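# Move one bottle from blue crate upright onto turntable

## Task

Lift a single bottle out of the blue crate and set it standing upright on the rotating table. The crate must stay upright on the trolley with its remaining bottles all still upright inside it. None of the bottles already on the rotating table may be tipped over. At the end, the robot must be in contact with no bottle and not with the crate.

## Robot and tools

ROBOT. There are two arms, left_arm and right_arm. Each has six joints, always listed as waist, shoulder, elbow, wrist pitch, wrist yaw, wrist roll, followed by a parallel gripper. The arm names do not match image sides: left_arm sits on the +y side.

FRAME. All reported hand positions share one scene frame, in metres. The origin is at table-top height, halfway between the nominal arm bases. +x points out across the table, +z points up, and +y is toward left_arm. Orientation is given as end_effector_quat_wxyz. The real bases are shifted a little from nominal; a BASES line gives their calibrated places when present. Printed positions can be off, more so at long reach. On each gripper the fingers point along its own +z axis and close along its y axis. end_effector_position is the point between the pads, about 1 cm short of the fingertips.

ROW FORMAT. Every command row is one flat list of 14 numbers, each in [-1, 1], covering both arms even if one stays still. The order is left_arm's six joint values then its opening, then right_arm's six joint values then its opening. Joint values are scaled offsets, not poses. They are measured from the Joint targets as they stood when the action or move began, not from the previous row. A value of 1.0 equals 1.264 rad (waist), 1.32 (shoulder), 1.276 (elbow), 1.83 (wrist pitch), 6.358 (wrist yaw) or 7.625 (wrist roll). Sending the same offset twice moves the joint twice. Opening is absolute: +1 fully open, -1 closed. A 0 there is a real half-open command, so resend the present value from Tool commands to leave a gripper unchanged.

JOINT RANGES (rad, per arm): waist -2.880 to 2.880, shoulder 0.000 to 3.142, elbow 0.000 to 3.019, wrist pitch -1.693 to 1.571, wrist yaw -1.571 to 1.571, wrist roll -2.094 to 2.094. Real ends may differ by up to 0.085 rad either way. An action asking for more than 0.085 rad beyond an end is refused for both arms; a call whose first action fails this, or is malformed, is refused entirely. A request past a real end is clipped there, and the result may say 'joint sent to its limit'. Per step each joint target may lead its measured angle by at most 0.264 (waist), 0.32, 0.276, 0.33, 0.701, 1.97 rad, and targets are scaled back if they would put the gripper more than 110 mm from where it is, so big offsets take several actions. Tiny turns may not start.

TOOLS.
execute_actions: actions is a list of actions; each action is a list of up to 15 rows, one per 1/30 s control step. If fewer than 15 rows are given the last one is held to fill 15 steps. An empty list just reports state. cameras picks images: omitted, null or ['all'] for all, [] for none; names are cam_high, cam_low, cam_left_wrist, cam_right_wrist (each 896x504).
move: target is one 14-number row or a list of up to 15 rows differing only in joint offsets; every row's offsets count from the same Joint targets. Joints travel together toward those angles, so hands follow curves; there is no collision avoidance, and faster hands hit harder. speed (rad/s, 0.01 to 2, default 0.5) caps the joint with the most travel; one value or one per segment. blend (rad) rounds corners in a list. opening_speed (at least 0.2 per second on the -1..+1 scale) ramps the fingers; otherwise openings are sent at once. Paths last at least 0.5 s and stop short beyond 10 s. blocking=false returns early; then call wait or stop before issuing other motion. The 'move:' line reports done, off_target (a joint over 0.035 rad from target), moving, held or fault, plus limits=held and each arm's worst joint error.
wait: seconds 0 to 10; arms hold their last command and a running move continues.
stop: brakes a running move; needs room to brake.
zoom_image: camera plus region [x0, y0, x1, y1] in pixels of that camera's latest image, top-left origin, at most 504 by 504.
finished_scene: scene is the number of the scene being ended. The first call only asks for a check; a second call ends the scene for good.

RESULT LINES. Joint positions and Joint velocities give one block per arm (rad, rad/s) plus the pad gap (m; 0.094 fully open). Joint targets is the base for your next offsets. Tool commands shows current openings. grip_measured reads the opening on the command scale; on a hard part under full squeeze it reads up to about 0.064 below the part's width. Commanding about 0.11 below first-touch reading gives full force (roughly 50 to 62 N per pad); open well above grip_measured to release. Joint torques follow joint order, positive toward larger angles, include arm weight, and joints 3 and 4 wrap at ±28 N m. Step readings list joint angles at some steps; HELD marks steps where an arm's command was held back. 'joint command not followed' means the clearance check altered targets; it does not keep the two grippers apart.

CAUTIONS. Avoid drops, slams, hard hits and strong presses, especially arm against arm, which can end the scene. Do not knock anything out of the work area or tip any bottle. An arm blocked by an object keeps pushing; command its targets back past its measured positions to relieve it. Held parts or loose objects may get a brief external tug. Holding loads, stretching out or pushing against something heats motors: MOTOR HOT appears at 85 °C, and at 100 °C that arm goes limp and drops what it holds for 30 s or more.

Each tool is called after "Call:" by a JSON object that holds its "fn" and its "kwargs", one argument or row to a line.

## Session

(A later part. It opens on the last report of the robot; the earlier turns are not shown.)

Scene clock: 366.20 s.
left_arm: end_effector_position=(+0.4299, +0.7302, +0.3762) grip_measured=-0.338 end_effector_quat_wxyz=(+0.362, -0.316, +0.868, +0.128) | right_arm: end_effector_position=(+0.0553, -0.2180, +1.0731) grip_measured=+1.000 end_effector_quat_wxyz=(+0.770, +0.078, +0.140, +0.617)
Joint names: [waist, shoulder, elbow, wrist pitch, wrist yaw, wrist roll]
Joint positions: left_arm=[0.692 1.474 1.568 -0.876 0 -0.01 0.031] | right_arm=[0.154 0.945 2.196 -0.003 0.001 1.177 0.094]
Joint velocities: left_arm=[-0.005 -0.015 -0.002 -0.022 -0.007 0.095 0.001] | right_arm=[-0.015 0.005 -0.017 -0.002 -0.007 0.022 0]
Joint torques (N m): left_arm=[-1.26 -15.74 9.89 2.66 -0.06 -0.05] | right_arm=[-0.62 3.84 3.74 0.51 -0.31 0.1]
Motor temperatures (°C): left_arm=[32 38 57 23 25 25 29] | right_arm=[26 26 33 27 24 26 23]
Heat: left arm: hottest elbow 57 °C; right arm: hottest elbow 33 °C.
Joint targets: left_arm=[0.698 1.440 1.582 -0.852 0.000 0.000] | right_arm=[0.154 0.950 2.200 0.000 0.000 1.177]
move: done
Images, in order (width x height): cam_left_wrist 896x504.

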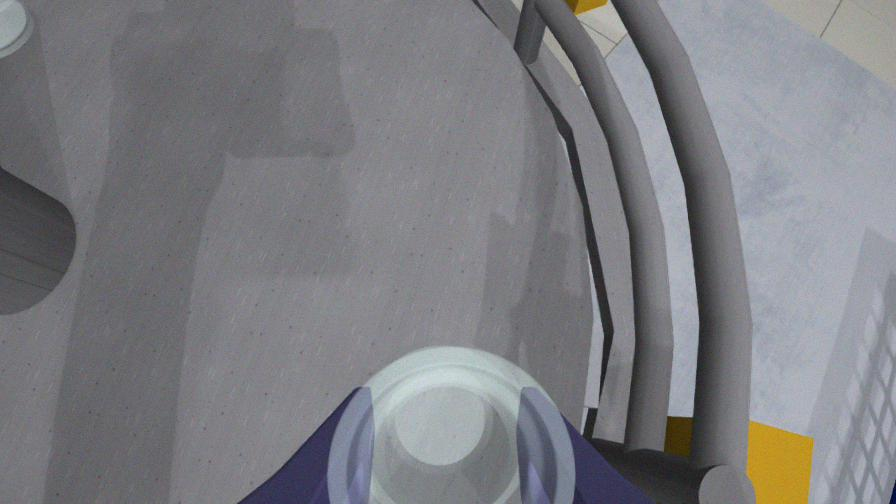

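Call:
{"fn": "move", "kwargs": {
  "target": [0, -0.0031, -0.0282, 0.0175, 0, 0, -0.52, 0, 0, 0, 0, 0, 0, 1],
  "speed": 0.1,
  "cameras": ["cam_left_wrist"]
}}

Scene clock: 393.17 s.
left_arm: end_effector_position=(+0.4295, +0.7298, +0.3643) grip_measured=-0.338 end_effector_quat_wxyz=(+0.362, -0.316, +0.868, +0.128) | right_arm: end_effector_position=(+0.0553, -0.2180, +1.0731) grip_measured=+1.000 end_effector_quat_wxyz=(+0.770, +0.078, +0.140, +0.617)
Joint names: [waist, shoulder, elbow, wrist pitch, wrist yaw, wrist roll]
Joint positions: left_arm=[0.692 1.47 1.532 -0.844 0 -0.01 0.031] | right_arm=[0.154 0.945 2.196 -0.003 0.001 1.177 0.094]
Joint velocities: left_arm=[-0.024 -0.005 -0.012 -0.007 0.051 -0.037 0] | right_arm=[-0.005 -0.015 0.002 0.017 -0.022 -0.022 0]
Joint torques (N m): left_arm=[-1.38 -16.21 9.99 2.62 -0.05 -0.01] | right_arm=[-0.62 3.78 3.75 0.51 -0.31 0.11]
Motor temperatures (°C): left_arm=[32 37 54 23 25 25 29] | right_arm=[26 26 33 27 24 26 23]
Heat: left arm: hottest elbow 54 °C; right arm: hottest elbow 33 °C.
Joint targets: left_arm=[0.698 1.435 1.546 -0.819 0.000 0.000] | right_arm=[0.154 0.950 2.200 0.000 0.000 1.177]
move: done
Images, in order (width x height): cam_left_wrist 896x504.

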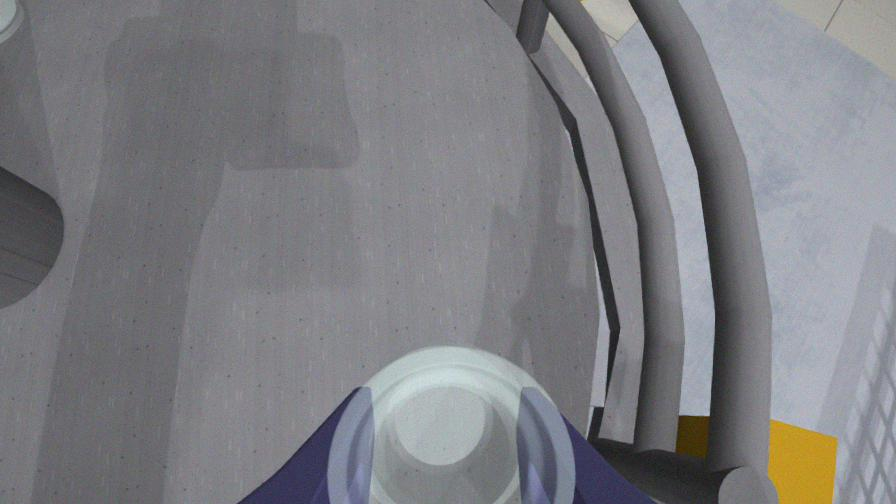

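Call:
{"fn": "move", "kwargs": {
  "target": [0, -0.0031, -0.0282, 0.0175, 0, 0, -0.52, 0, 0, 0, 0, 0, 0, 1],
  "speed": 0.1,
  "cameras": ["cam_low", "cam_left_wrist"]
}}

Call:
{"fn": "zoom_image", "kwargs": {
  "camera": "cam_low",
  "region": [690, 80, 810, 220]
}}

Scene clock: 427.93 s.
left_arm: end_effector_position=(+0.4293, +0.7299, +0.3639) grip_measured=-0.338 end_effector_quat_wxyz=(+0.374, -0.314, +0.863, +0.132) | right_arm: end_effector_position=(+0.0553, -0.2180, +1.0731) grip_measured=+1.000 end_effector_quat_wxyz=(+0.770, +0.078, +0.140, +0.617)
Joint names: [waist, shoulder, elbow, wrist pitch, wrist yaw, wrist roll]
Joint positions: left_arm=[0.692 1.457 1.505 -0.804 0 -0.01 0.031] | right_arm=[0.154 0.945 2.196 -0.003 0.001 1.177 0.094]
Joint velocities: left_arm=[-0.015 -0.015 -0.007 -0.007 0.007 -0.095 0] | right_arm=[-0.015 -0.005 -0.002 0.012 -0.037 0.037 0]
Joint torques (N m): left_arm=[-1.08 -15.03 9.33 2.36 -0.07 -0.01] | right_arm=[-0.62 3.78 3.75 0.51 -0.31 0.11]
Motor temperatures (°C): left_arm=[32 36 58 23 25 25 29] | right_arm=[26 26 33 27 24 26 23]
Heat: left arm: hottest elbow 58 °C; right arm: hottest elbow 33 °C.
Joint targets: left_arm=[0.698 1.432 1.510 -0.788 0.000 0.000] | right_arm=[0.154 0.950 2.200 0.000 0.000 1.177]
move: done
Images, in order (width x height): cam_low 896x504, cam_left_wrist 896x504.

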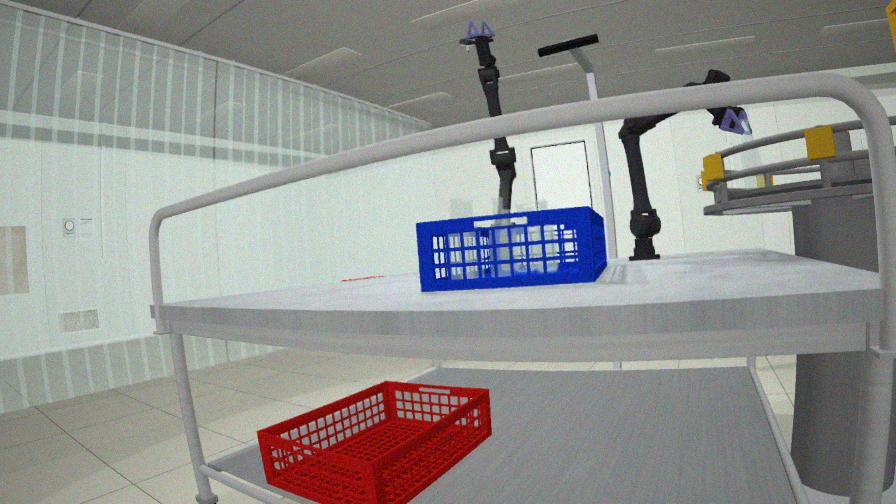

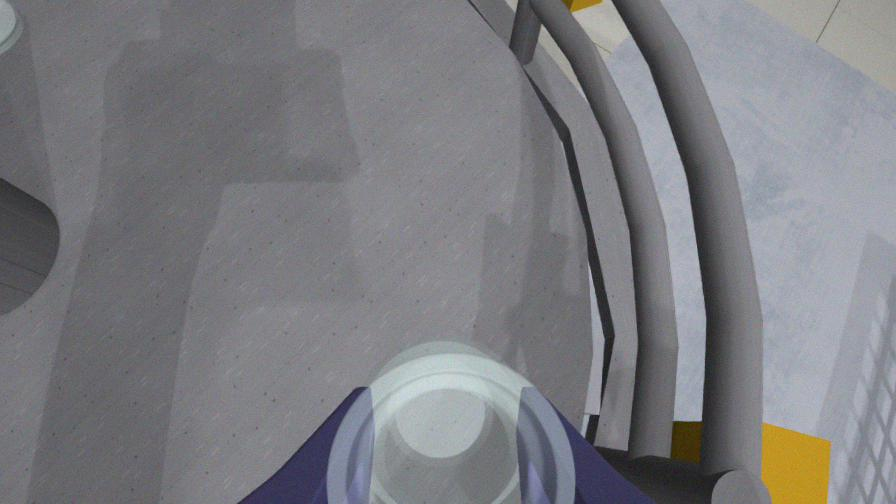

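Scaled by 3.600 from the camera's 896x504 image, which has a finer 1280x720 frame.

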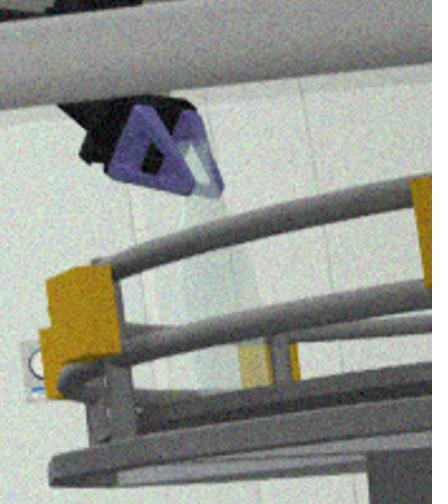

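Call:
{"fn": "execute_actions", "kwargs": {
  "actions": [
    [[0,0,0,0,0,0,1,0,0,0,0,0,0,1],[0,0,0,0,0,0,1,0,0,0,0,0,0,1],[0,0,0,0,0,0,1,0,0,0,0,0,0,1],[0,0,0,0,0,0,1,0,0,0,0,0,0,1],[0,0,0,0,0,0,1,0,0,0,0,0,0,1],[0,0,0,0,0,0,1,0,0,0,0,0,0,1],[0,0,0,0,0,0,1,0,0,0,0,0,0,1],[0,-0.00016,0.00015,-0.00023,0,0,1,0,0,0,0,0,0,1],[0,-0.00066,0.00061,-0.00091,0,0,1,0,0,0,0,0,0,1],[0,-0.00147,0.00138,-0.00203,0,0,1,0,0,0,0,0,0,1],[0,-0.00261,0.00244,-0.0036,0,0,1,0,0,0,0,0,0,1],[0,-0.00405,0.00379,-0.00559,0,0,1,0,0,0,0,0,0,1],[0,-0.0058,0.00543,-0.008,0,0,1,0,0,0,0,0,0,1],[0,-0.00783,0.00734,-0.01081,0,0,1,0,0,0,0,0,0,1],[0,-0.01014,0.0095,-0.014,0,0,1,0,0,0,0,0,0,1]],
    [[0,-0.00257,0.00241,-0.00355,0,0,1,0,0,0,0,0,0,1],[0,-0.00538,0.00504,-0.00743,0,0,1,0,0,0,0,0,0,1],[0,-0.00841,0.00788,-0.01161,0,0,1,0,0,0,0,0,0,1],[0,-0.01165,0.01091,-0.01608,0,0,1,0,0,0,0,0,0,1],[0,-0.01506,0.01411,-0.0208,0,0,1,0,0,0,0,0,0,1],[0,-0.01864,0.01745,-0.02573,0,0,1,0,0,0,0,0,0,1],[0,-0.02234,0.02092,-0.03084,0,0,1,0,0,0,0,0,0,1],[0,-0.02615,0.02449,-0.0361,0,0,1,0,0,0,0,0,0,1],[0,-0.03004,0.02814,-0.04147,0,0,1,0,0,0,0,0,0,1],[0,-0.03399,0.03183,-0.04692,0,0,1,0,0,0,0,0,0,1],[0,-0.03796,0.03555,-0.0524,0,0,1,0,0,0,0,0,0,1],[0,-0.04193,0.03927,-0.05788,0,0,1,0,0,0,0,0,0,1],[0,-0.04587,0.04297,-0.06333,0,0,1,0,0,0,0,0,0,1],[0,-0.04977,0.04661,-0.0687,0,0,1,0,0,0,0,0,0,1],[0,-0.05358,0.05018,-0.07396,0,0,1,0,0,0,0,0,0,1]],
    [[0,-0.0037,0.00347,-0.00511,0,0,1,0,0,0,0,0,0,1],[0,-0.00727,0.00681,-0.01004,0,0,1,0,0,0,0,0,0,1],[0,-0.01069,0.01001,-0.01476,0,0,1,0,0,0,0,0,0,1],[0,-0.01393,0.01304,-0.01922,0,0,1,0,0,0,0,0,0,1],[0,-0.01696,0.01588,-0.02341,0,0,1,0,0,0,0,0,0,1],[0,-0.01977,0.01852,-0.02729,0,0,1,0,0,0,0,0,0,1],[0,-0.02234,0.02092,-0.03084,0,0,1,0,0,0,0,0,0,1],[0,-0.02465,0.02309,-0.03403,0,0,1,0,0,0,0,0,0,1],[0,-0.02668,0.02499,-0.03684,0,0,1,0,0,0,0,0,0,1],[0,-0.02843,0.02663,-0.03925,0,0,1,0,0,0,0,0,0,1],[0,-0.02988,0.02798,-0.04124,0,0,1,0,0,0,0,0,0,1],[0,-0.03101,0.02904,-0.04281,0,0,1,0,0,0,0,0,0,1],[0,-0.03183,0.02981,-0.04393,0,0,1,0,0,0,0,0,0,1],[0,-0.03232,0.03027,-0.04461,0,0,1,0,0,0,0,0,0,1],[0,-0.03248,0.03042,-0.04484,0,0,1,0,0,0,0,0,0,1]]
  ],
  "cameras": ["cam_high", "cam_low", "cam_left_wrist"]
}}

Scene clock: 490.67 s.
left_arm: end_effector_position=(+0.3760, +0.6843, +0.4420) grip_measured=+0.998 end_effector_quat_wxyz=(+0.370, -0.313, +0.865, +0.130) | right_arm: end_effector_position=(+0.0553, -0.2180, +1.0731) grip_measured=+1.000 end_effector_quat_wxyz=(+0.770, +0.078, +0.140, +0.617)
Joint names: [waist, shoulder, elbow, wrist pitch, wrist yaw, wrist roll]
Joint positions: left_arm=[0.691 1.311 1.571 -1.025 0.003 -0.007 0.094] | right_arm=[0.154 0.945 2.196 -0.003 0.001 1.177 0.094]
Joint velocities: left_arm=[-0.005 -0.005 -0.027 -0.032 0.007 -0.066 0.001] | right_arm=[-0.015 -0.015 0.002 0.012 -0.081 0.007 0]
Joint torques (N m): left_arm=[-1.55 -11.46 12.53 1.44 -0.15 -0.06] | right_arm=[-0.56 3.84 3.74 0.51 -0.3 0.1]
Motor temperatures (°C): left_arm=[31 35 60 23 25 25 29] | right_arm=[25 26 33 27 24 26 23]
Heat: left arm: hottest elbow 60 °C; right arm: hottest elbow 33 °C.
Joint targets: left_arm=[0.698 1.304 1.625 -1.031 0.000 0.000] | right_arm=[0.154 0.950 2.200 0.000 0.000 1.177]
Step readings (joint positions of left_arm | right_arm):
0: [0.691 1.447 1.492 -0.795 0.003 -0.007] | [0.154 0.945 2.196 -0.003 0.001 1.177]
1: [0.691 1.447 1.492 -0.795 0.003 -0.007] | [0.154 0.945 2.196 -0.003 0.001 1.177]
2: [0.691 1.447 1.492 -0.795 0.003 -0.007] | [0.154 0.945 2.196 -0.003 0.001 1.177]
4: [0.691 1.446 1.492 -0.795 0.003 -0.007] | [0.154 0.945 2.196 -0.003 0.001 1.177]
8: [0.691 1.446 1.492 -0.795 0.003 -0.007] | [0.154 0.945 2.196 -0.003 0.001 1.177]
15: [0.691 1.445 1.492 -0.795 0.003 -0.007] | [0.154 0.945 2.196 -0.003 0.001 1.177]
16: [0.691 1.444 1.492 -0.797 0.003 -0.007] | [0.154 0.945 2.196 -0.003 0.001 1.177]
17: [0.691 1.443 1.492 -0.799 0.003 -0.007] | [0.154 0.945 2.196 -0.003 0.001 1.177]
19: [0.691 1.439 1.492 -0.808 0.003 -0.007] | [0.154 0.945 2.196 -0.003 0.001 1.177]
23: [0.691 1.425 1.492 -0.835 0.003 -0.007] | [0.154 0.945 2.196 -0.003 0.001 1.177]
30: [0.691 1.388 1.503 -0.900 0.003 -0.007] | [0.154 0.945 2.196 -0.003 0.001 1.177]
31: [0.691 1.384 1.508 -0.909 0.003 -0.007] | [0.154 0.945 2.196 -0.003 0.001 1.177]
32: [0.691 1.379 1.513 -0.918 0.003 -0.007] | [0.154 0.945 2.196 -0.003 0.001 1.177]
34: [0.691 1.368 1.524 -0.937 0.003 -0.007] | [0.154 0.945 2.196 -0.003 0.001 1.177]
38: [0.691 1.345 1.544 -0.971 0.003 -0.007] | [0.154 0.945 2.196 -0.003 0.001 1.177]
45: [0.691 1.315 1.567 -1.012 0.003 -0.007] | [0.154 0.945 2.196 -0.003 0.001 1.177]
Images, in order (width x height): cam_high 896x504, cam_low 896x504, cam_left_wrist 896x504.

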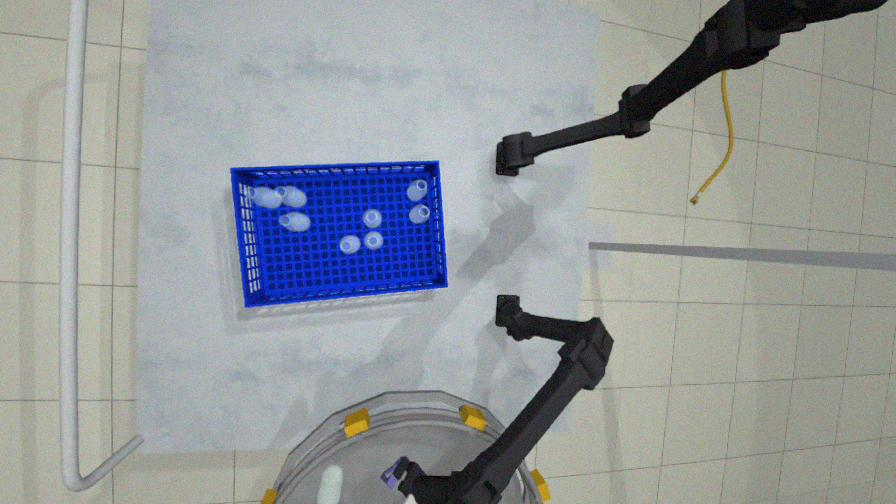

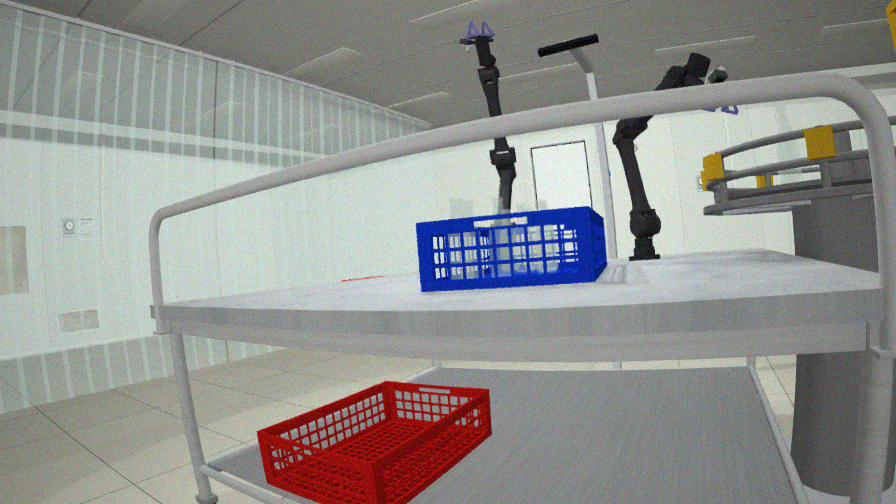

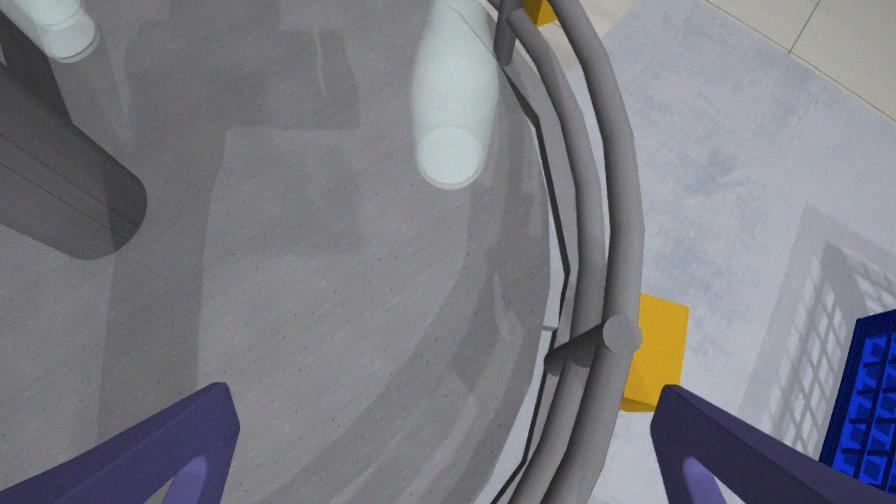

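Call:
{"fn": "wait", "kwargs": {
  "seconds": 8,
  "cameras": ["cam_high", "cam_low", "cam_left_wrist"]
}}

Scene clock: 501.50 s.
left_arm: end_effector_position=(+0.3760, +0.6843, +0.4420) grip_measured=+0.998 end_effector_quat_wxyz=(+0.370, -0.313, +0.865, +0.130) | right_arm: end_effector_position=(+0.0553, -0.2180, +1.0731) grip_measured=+1.000 end_effector_quat_wxyz=(+0.770, +0.078, +0.140, +0.617)
Joint names: [waist, shoulder, elbow, wrist pitch, wrist yaw, wrist roll]
Joint positions: left_arm=[0.691 1.311 1.571 -1.025 0.003 -0.007 0.094] | right_arm=[0.154 0.945 2.196 -0.003 0.001 1.177 0.094]
Joint velocities: left_arm=[-0.005 0.005 0.007 -0.007 -0.095 -0.022 -0.001] | right_arm=[-0.005 -0.015 -0.037 0.022 -0.022 -0.037 0]
Joint torques (N m): left_arm=[-1.08 -11.46 12.59 1.32 -0.14 -0.07] | right_arm=[-0.62 3.78 3.75 0.5 -0.31 0.11]
Motor temperatures (°C): left_arm=[31 35 61 23 25 25 28] | right_arm=[25 26 33 27 24 26 23]
Heat: left arm: hottest elbow 61 °C; right arm: hottest elbow 33 °C.
Joint targets: left_arm=[0.698 1.304 1.625 -1.031 0.000 0.000] | right_arm=[0.154 0.950 2.200 0.000 0.000 1.177]
Tool commands: left_gripper/opening=+1.0 right_gripper/opening=+1.0
wait: 8.00 s; at rest from the start
Images, in order (width x height): cam_high 896x504, cam_low 896x504, cam_left_wrist 896x504.

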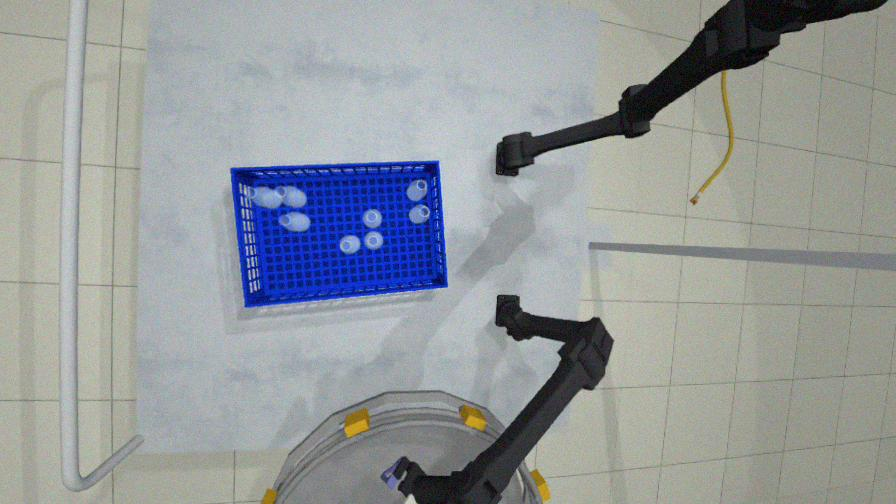

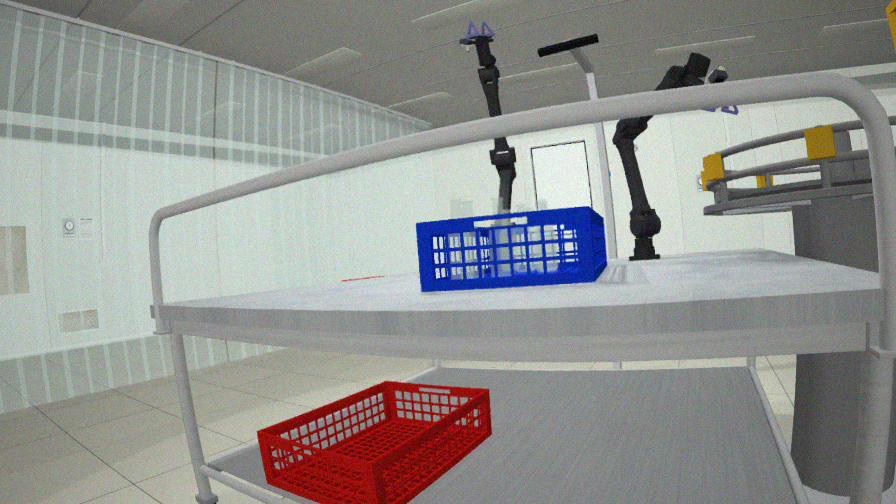

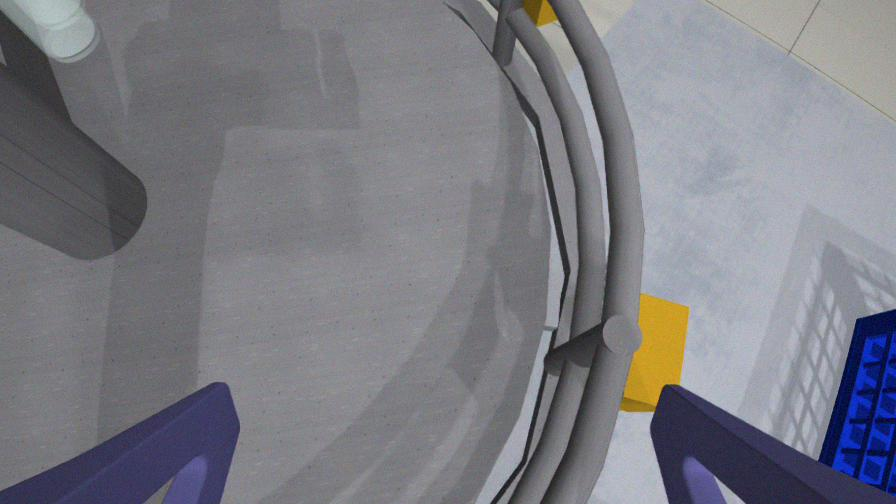

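Call:
{"fn": "move", "kwargs": {
  "target": [0.22943, 0, 0, 0.21858, 0, 0, 1, 0, 0, 0, 0, 0, 0, 1],
  "speed": 0.5,
  "cameras": ["cam_high", "cam_left_wrist"]
}}

Scene clock: 510.23 s.
left_arm: end_effector_position=(+0.2859, +0.8331, +0.5194) grip_measured=+0.998 end_effector_quat_wxyz=(+0.493, -0.394, +0.730, +0.262) | right_arm: end_effector_position=(+0.0553, -0.2180, +1.0731) grip_measured=+1.000 end_effector_quat_wxyz=(+0.770, +0.078, +0.140, +0.617)
Joint names: [waist, shoulder, elbow, wrist pitch, wrist yaw, wrist roll]
Joint positions: left_arm=[0.988 1.311 1.571 -0.647 0.002 -0.007 0.094] | right_arm=[0.154 0.945 2.196 -0.003 0.001 1.177 0.094]
Joint velocities: left_arm=[0.005 -0.005 0.007 -0.017 0.037 -0.051 -0.001] | right_arm=[0.005 -0.005 0.007 0.007 0.007 0.007 0]
Joint torques (N m): left_arm=[-1.79 -11.46 12.74 2.73 -0.13 -0.04] | right_arm=[-0.56 3.78 3.74 0.51 -0.31 0.11]
Motor temperatures (°C): left_arm=[31 35 62 23 25 25 28] | right_arm=[25 26 33 27 24 26 23]
Heat: left arm: hottest elbow 62 °C; right arm: hottest elbow 33 °C.
Joint targets: left_arm=[0.988 1.304 1.625 -0.631 0.000 0.000] | right_arm=[0.154 0.950 2.200 0.000 0.000 1.177]
move: off_target (left_arm); left_arm: the elbow is farthest, 0.054 rad from its target
Images, in order (width x height): cam_high 896x504, cam_left_wrist 896x504.

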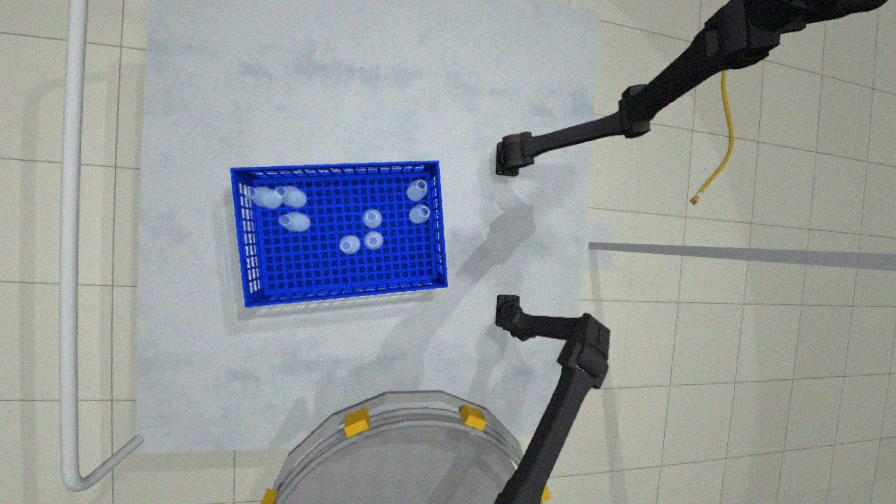

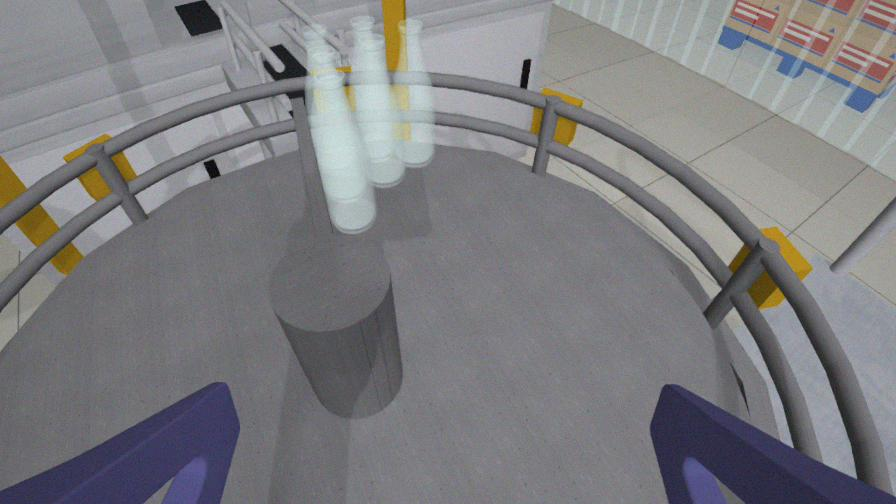

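Call:
{"fn": "zoom_image", "kwargs": {
  "camera": "cam_left_wrist",
  "region": [200, 0, 560, 260]
}}

Call:
{"fn": "zoom_image", "kwargs": {
  "camera": "cam_high",
  "region": [225, 150, 455, 315]
}}

Scaled by 1.400 from the camera's 896x504 image, which has a finer 1280x720 frame.

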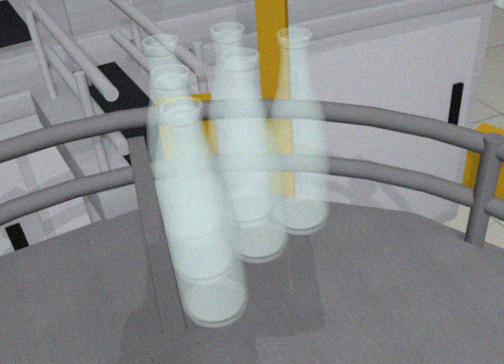

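Scaled by 2.191 from the camera's 896x504 image, which has a finer 1280x720 frame.

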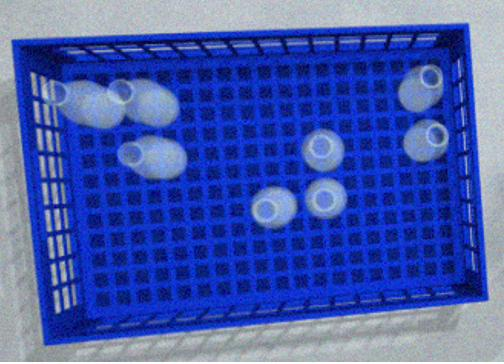

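Call:
{"fn": "finished_scene", "kwargs": {
  "scene": 2
}}

This call ended nothing. Check each condition of the task against the scene as it is now, look again where you are not sure, and mend what is not met. Then call finished_scene again.

Call:
{"fn": "execute_actions", "kwargs": {
  "actions": [],
  "cameras": ["cam_high", "cam_left_wrist"]
}}

Scene clock: 516.07 s.
left_arm: end_effector_position=(+0.2859, +0.8331, +0.5195) grip_measured=+0.998 end_effector_quat_wxyz=(+0.493, -0.394, +0.730, +0.262) | right_arm: end_effector_position=(+0.0553, -0.2180, +1.0731) grip_measured=+1.000 end_effector_quat_wxyz=(+0.770, +0.078, +0.140, +0.617)
Joint names: [waist, shoulder, elbow, wrist pitch, wrist yaw, wrist roll]
Joint positions: left_arm=[0.988 1.311 1.571 -0.646 0.002 -0.007 0.094] | right_arm=[0.154 0.945 2.196 -0.003 0.001 1.177 0.094]
Joint velocities: left_arm=[0.005 -0.005 0.007 0.007 -0.066 -0.022 0] | right_arm=[-0.015 -0.024 -0.002 0.012 -0.051 0.007 0]
Joint torques (N m): left_arm=[-2.37 -11.63 12.75 2.67 -0.13 -0.08] | right_arm=[-0.62 3.72 3.75 0.51 -0.31 0.11]
Motor temperatures (°C): left_arm=[31 35 63 23 25 25 27] | right_arm=[25 26 33 27 24 26 23]
Heat: left arm: hottest elbow 63 °C; right arm: hottest elbow 33 °C.
Joint targets: left_arm=[0.988 1.304 1.625 -0.631 0.000 0.000] | right_arm=[0.154 0.950 2.200 0.000 0.000 1.177]
Tool commands: left_gripper/opening=+1.0 right_gripper/opening=+1.0
Images, in order (width x height): cam_high 896x504, cam_left_wrist 896x504.

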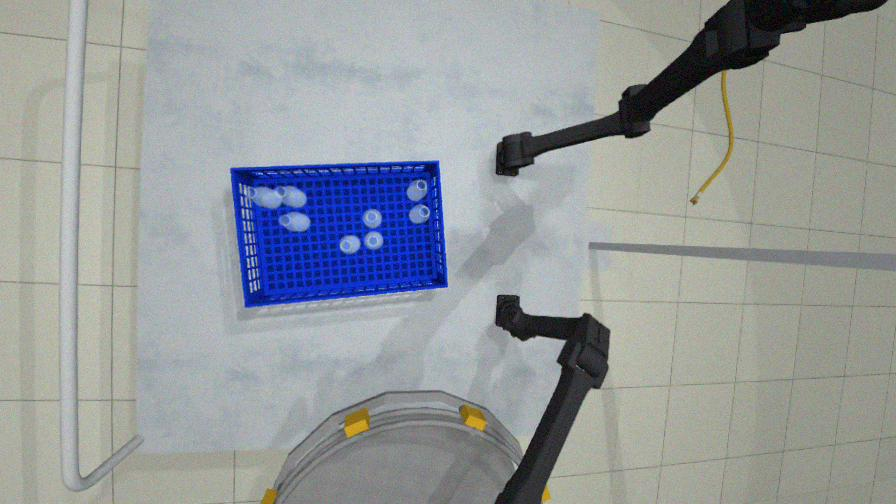

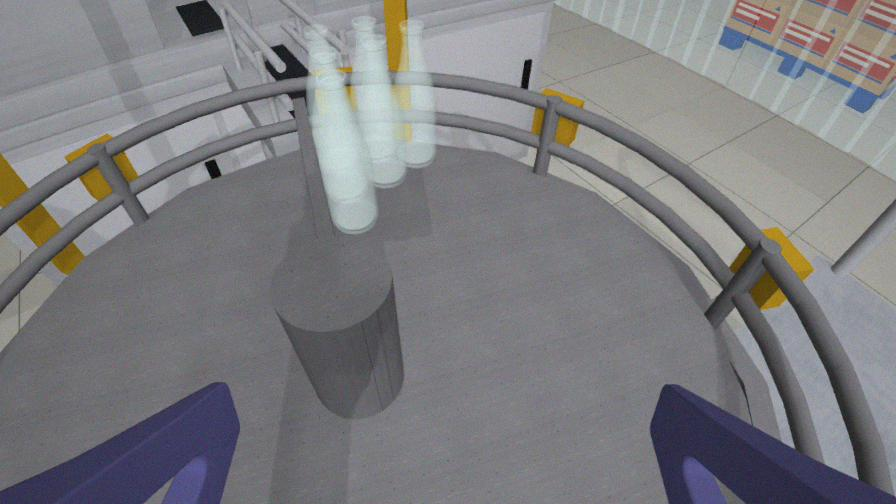

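Every condition checks out:
- All bottles on the table are upright, including the one I placed.
- The crate is on the trolley with its eight remaining bottles standing.
- Both grippers are open and clear of the bottles and crate.

I'm ending the scene.

Call:
{"fn": "finished_scene", "kwargs": {
  "scene": 2
}}

The scene is finished: the task was done.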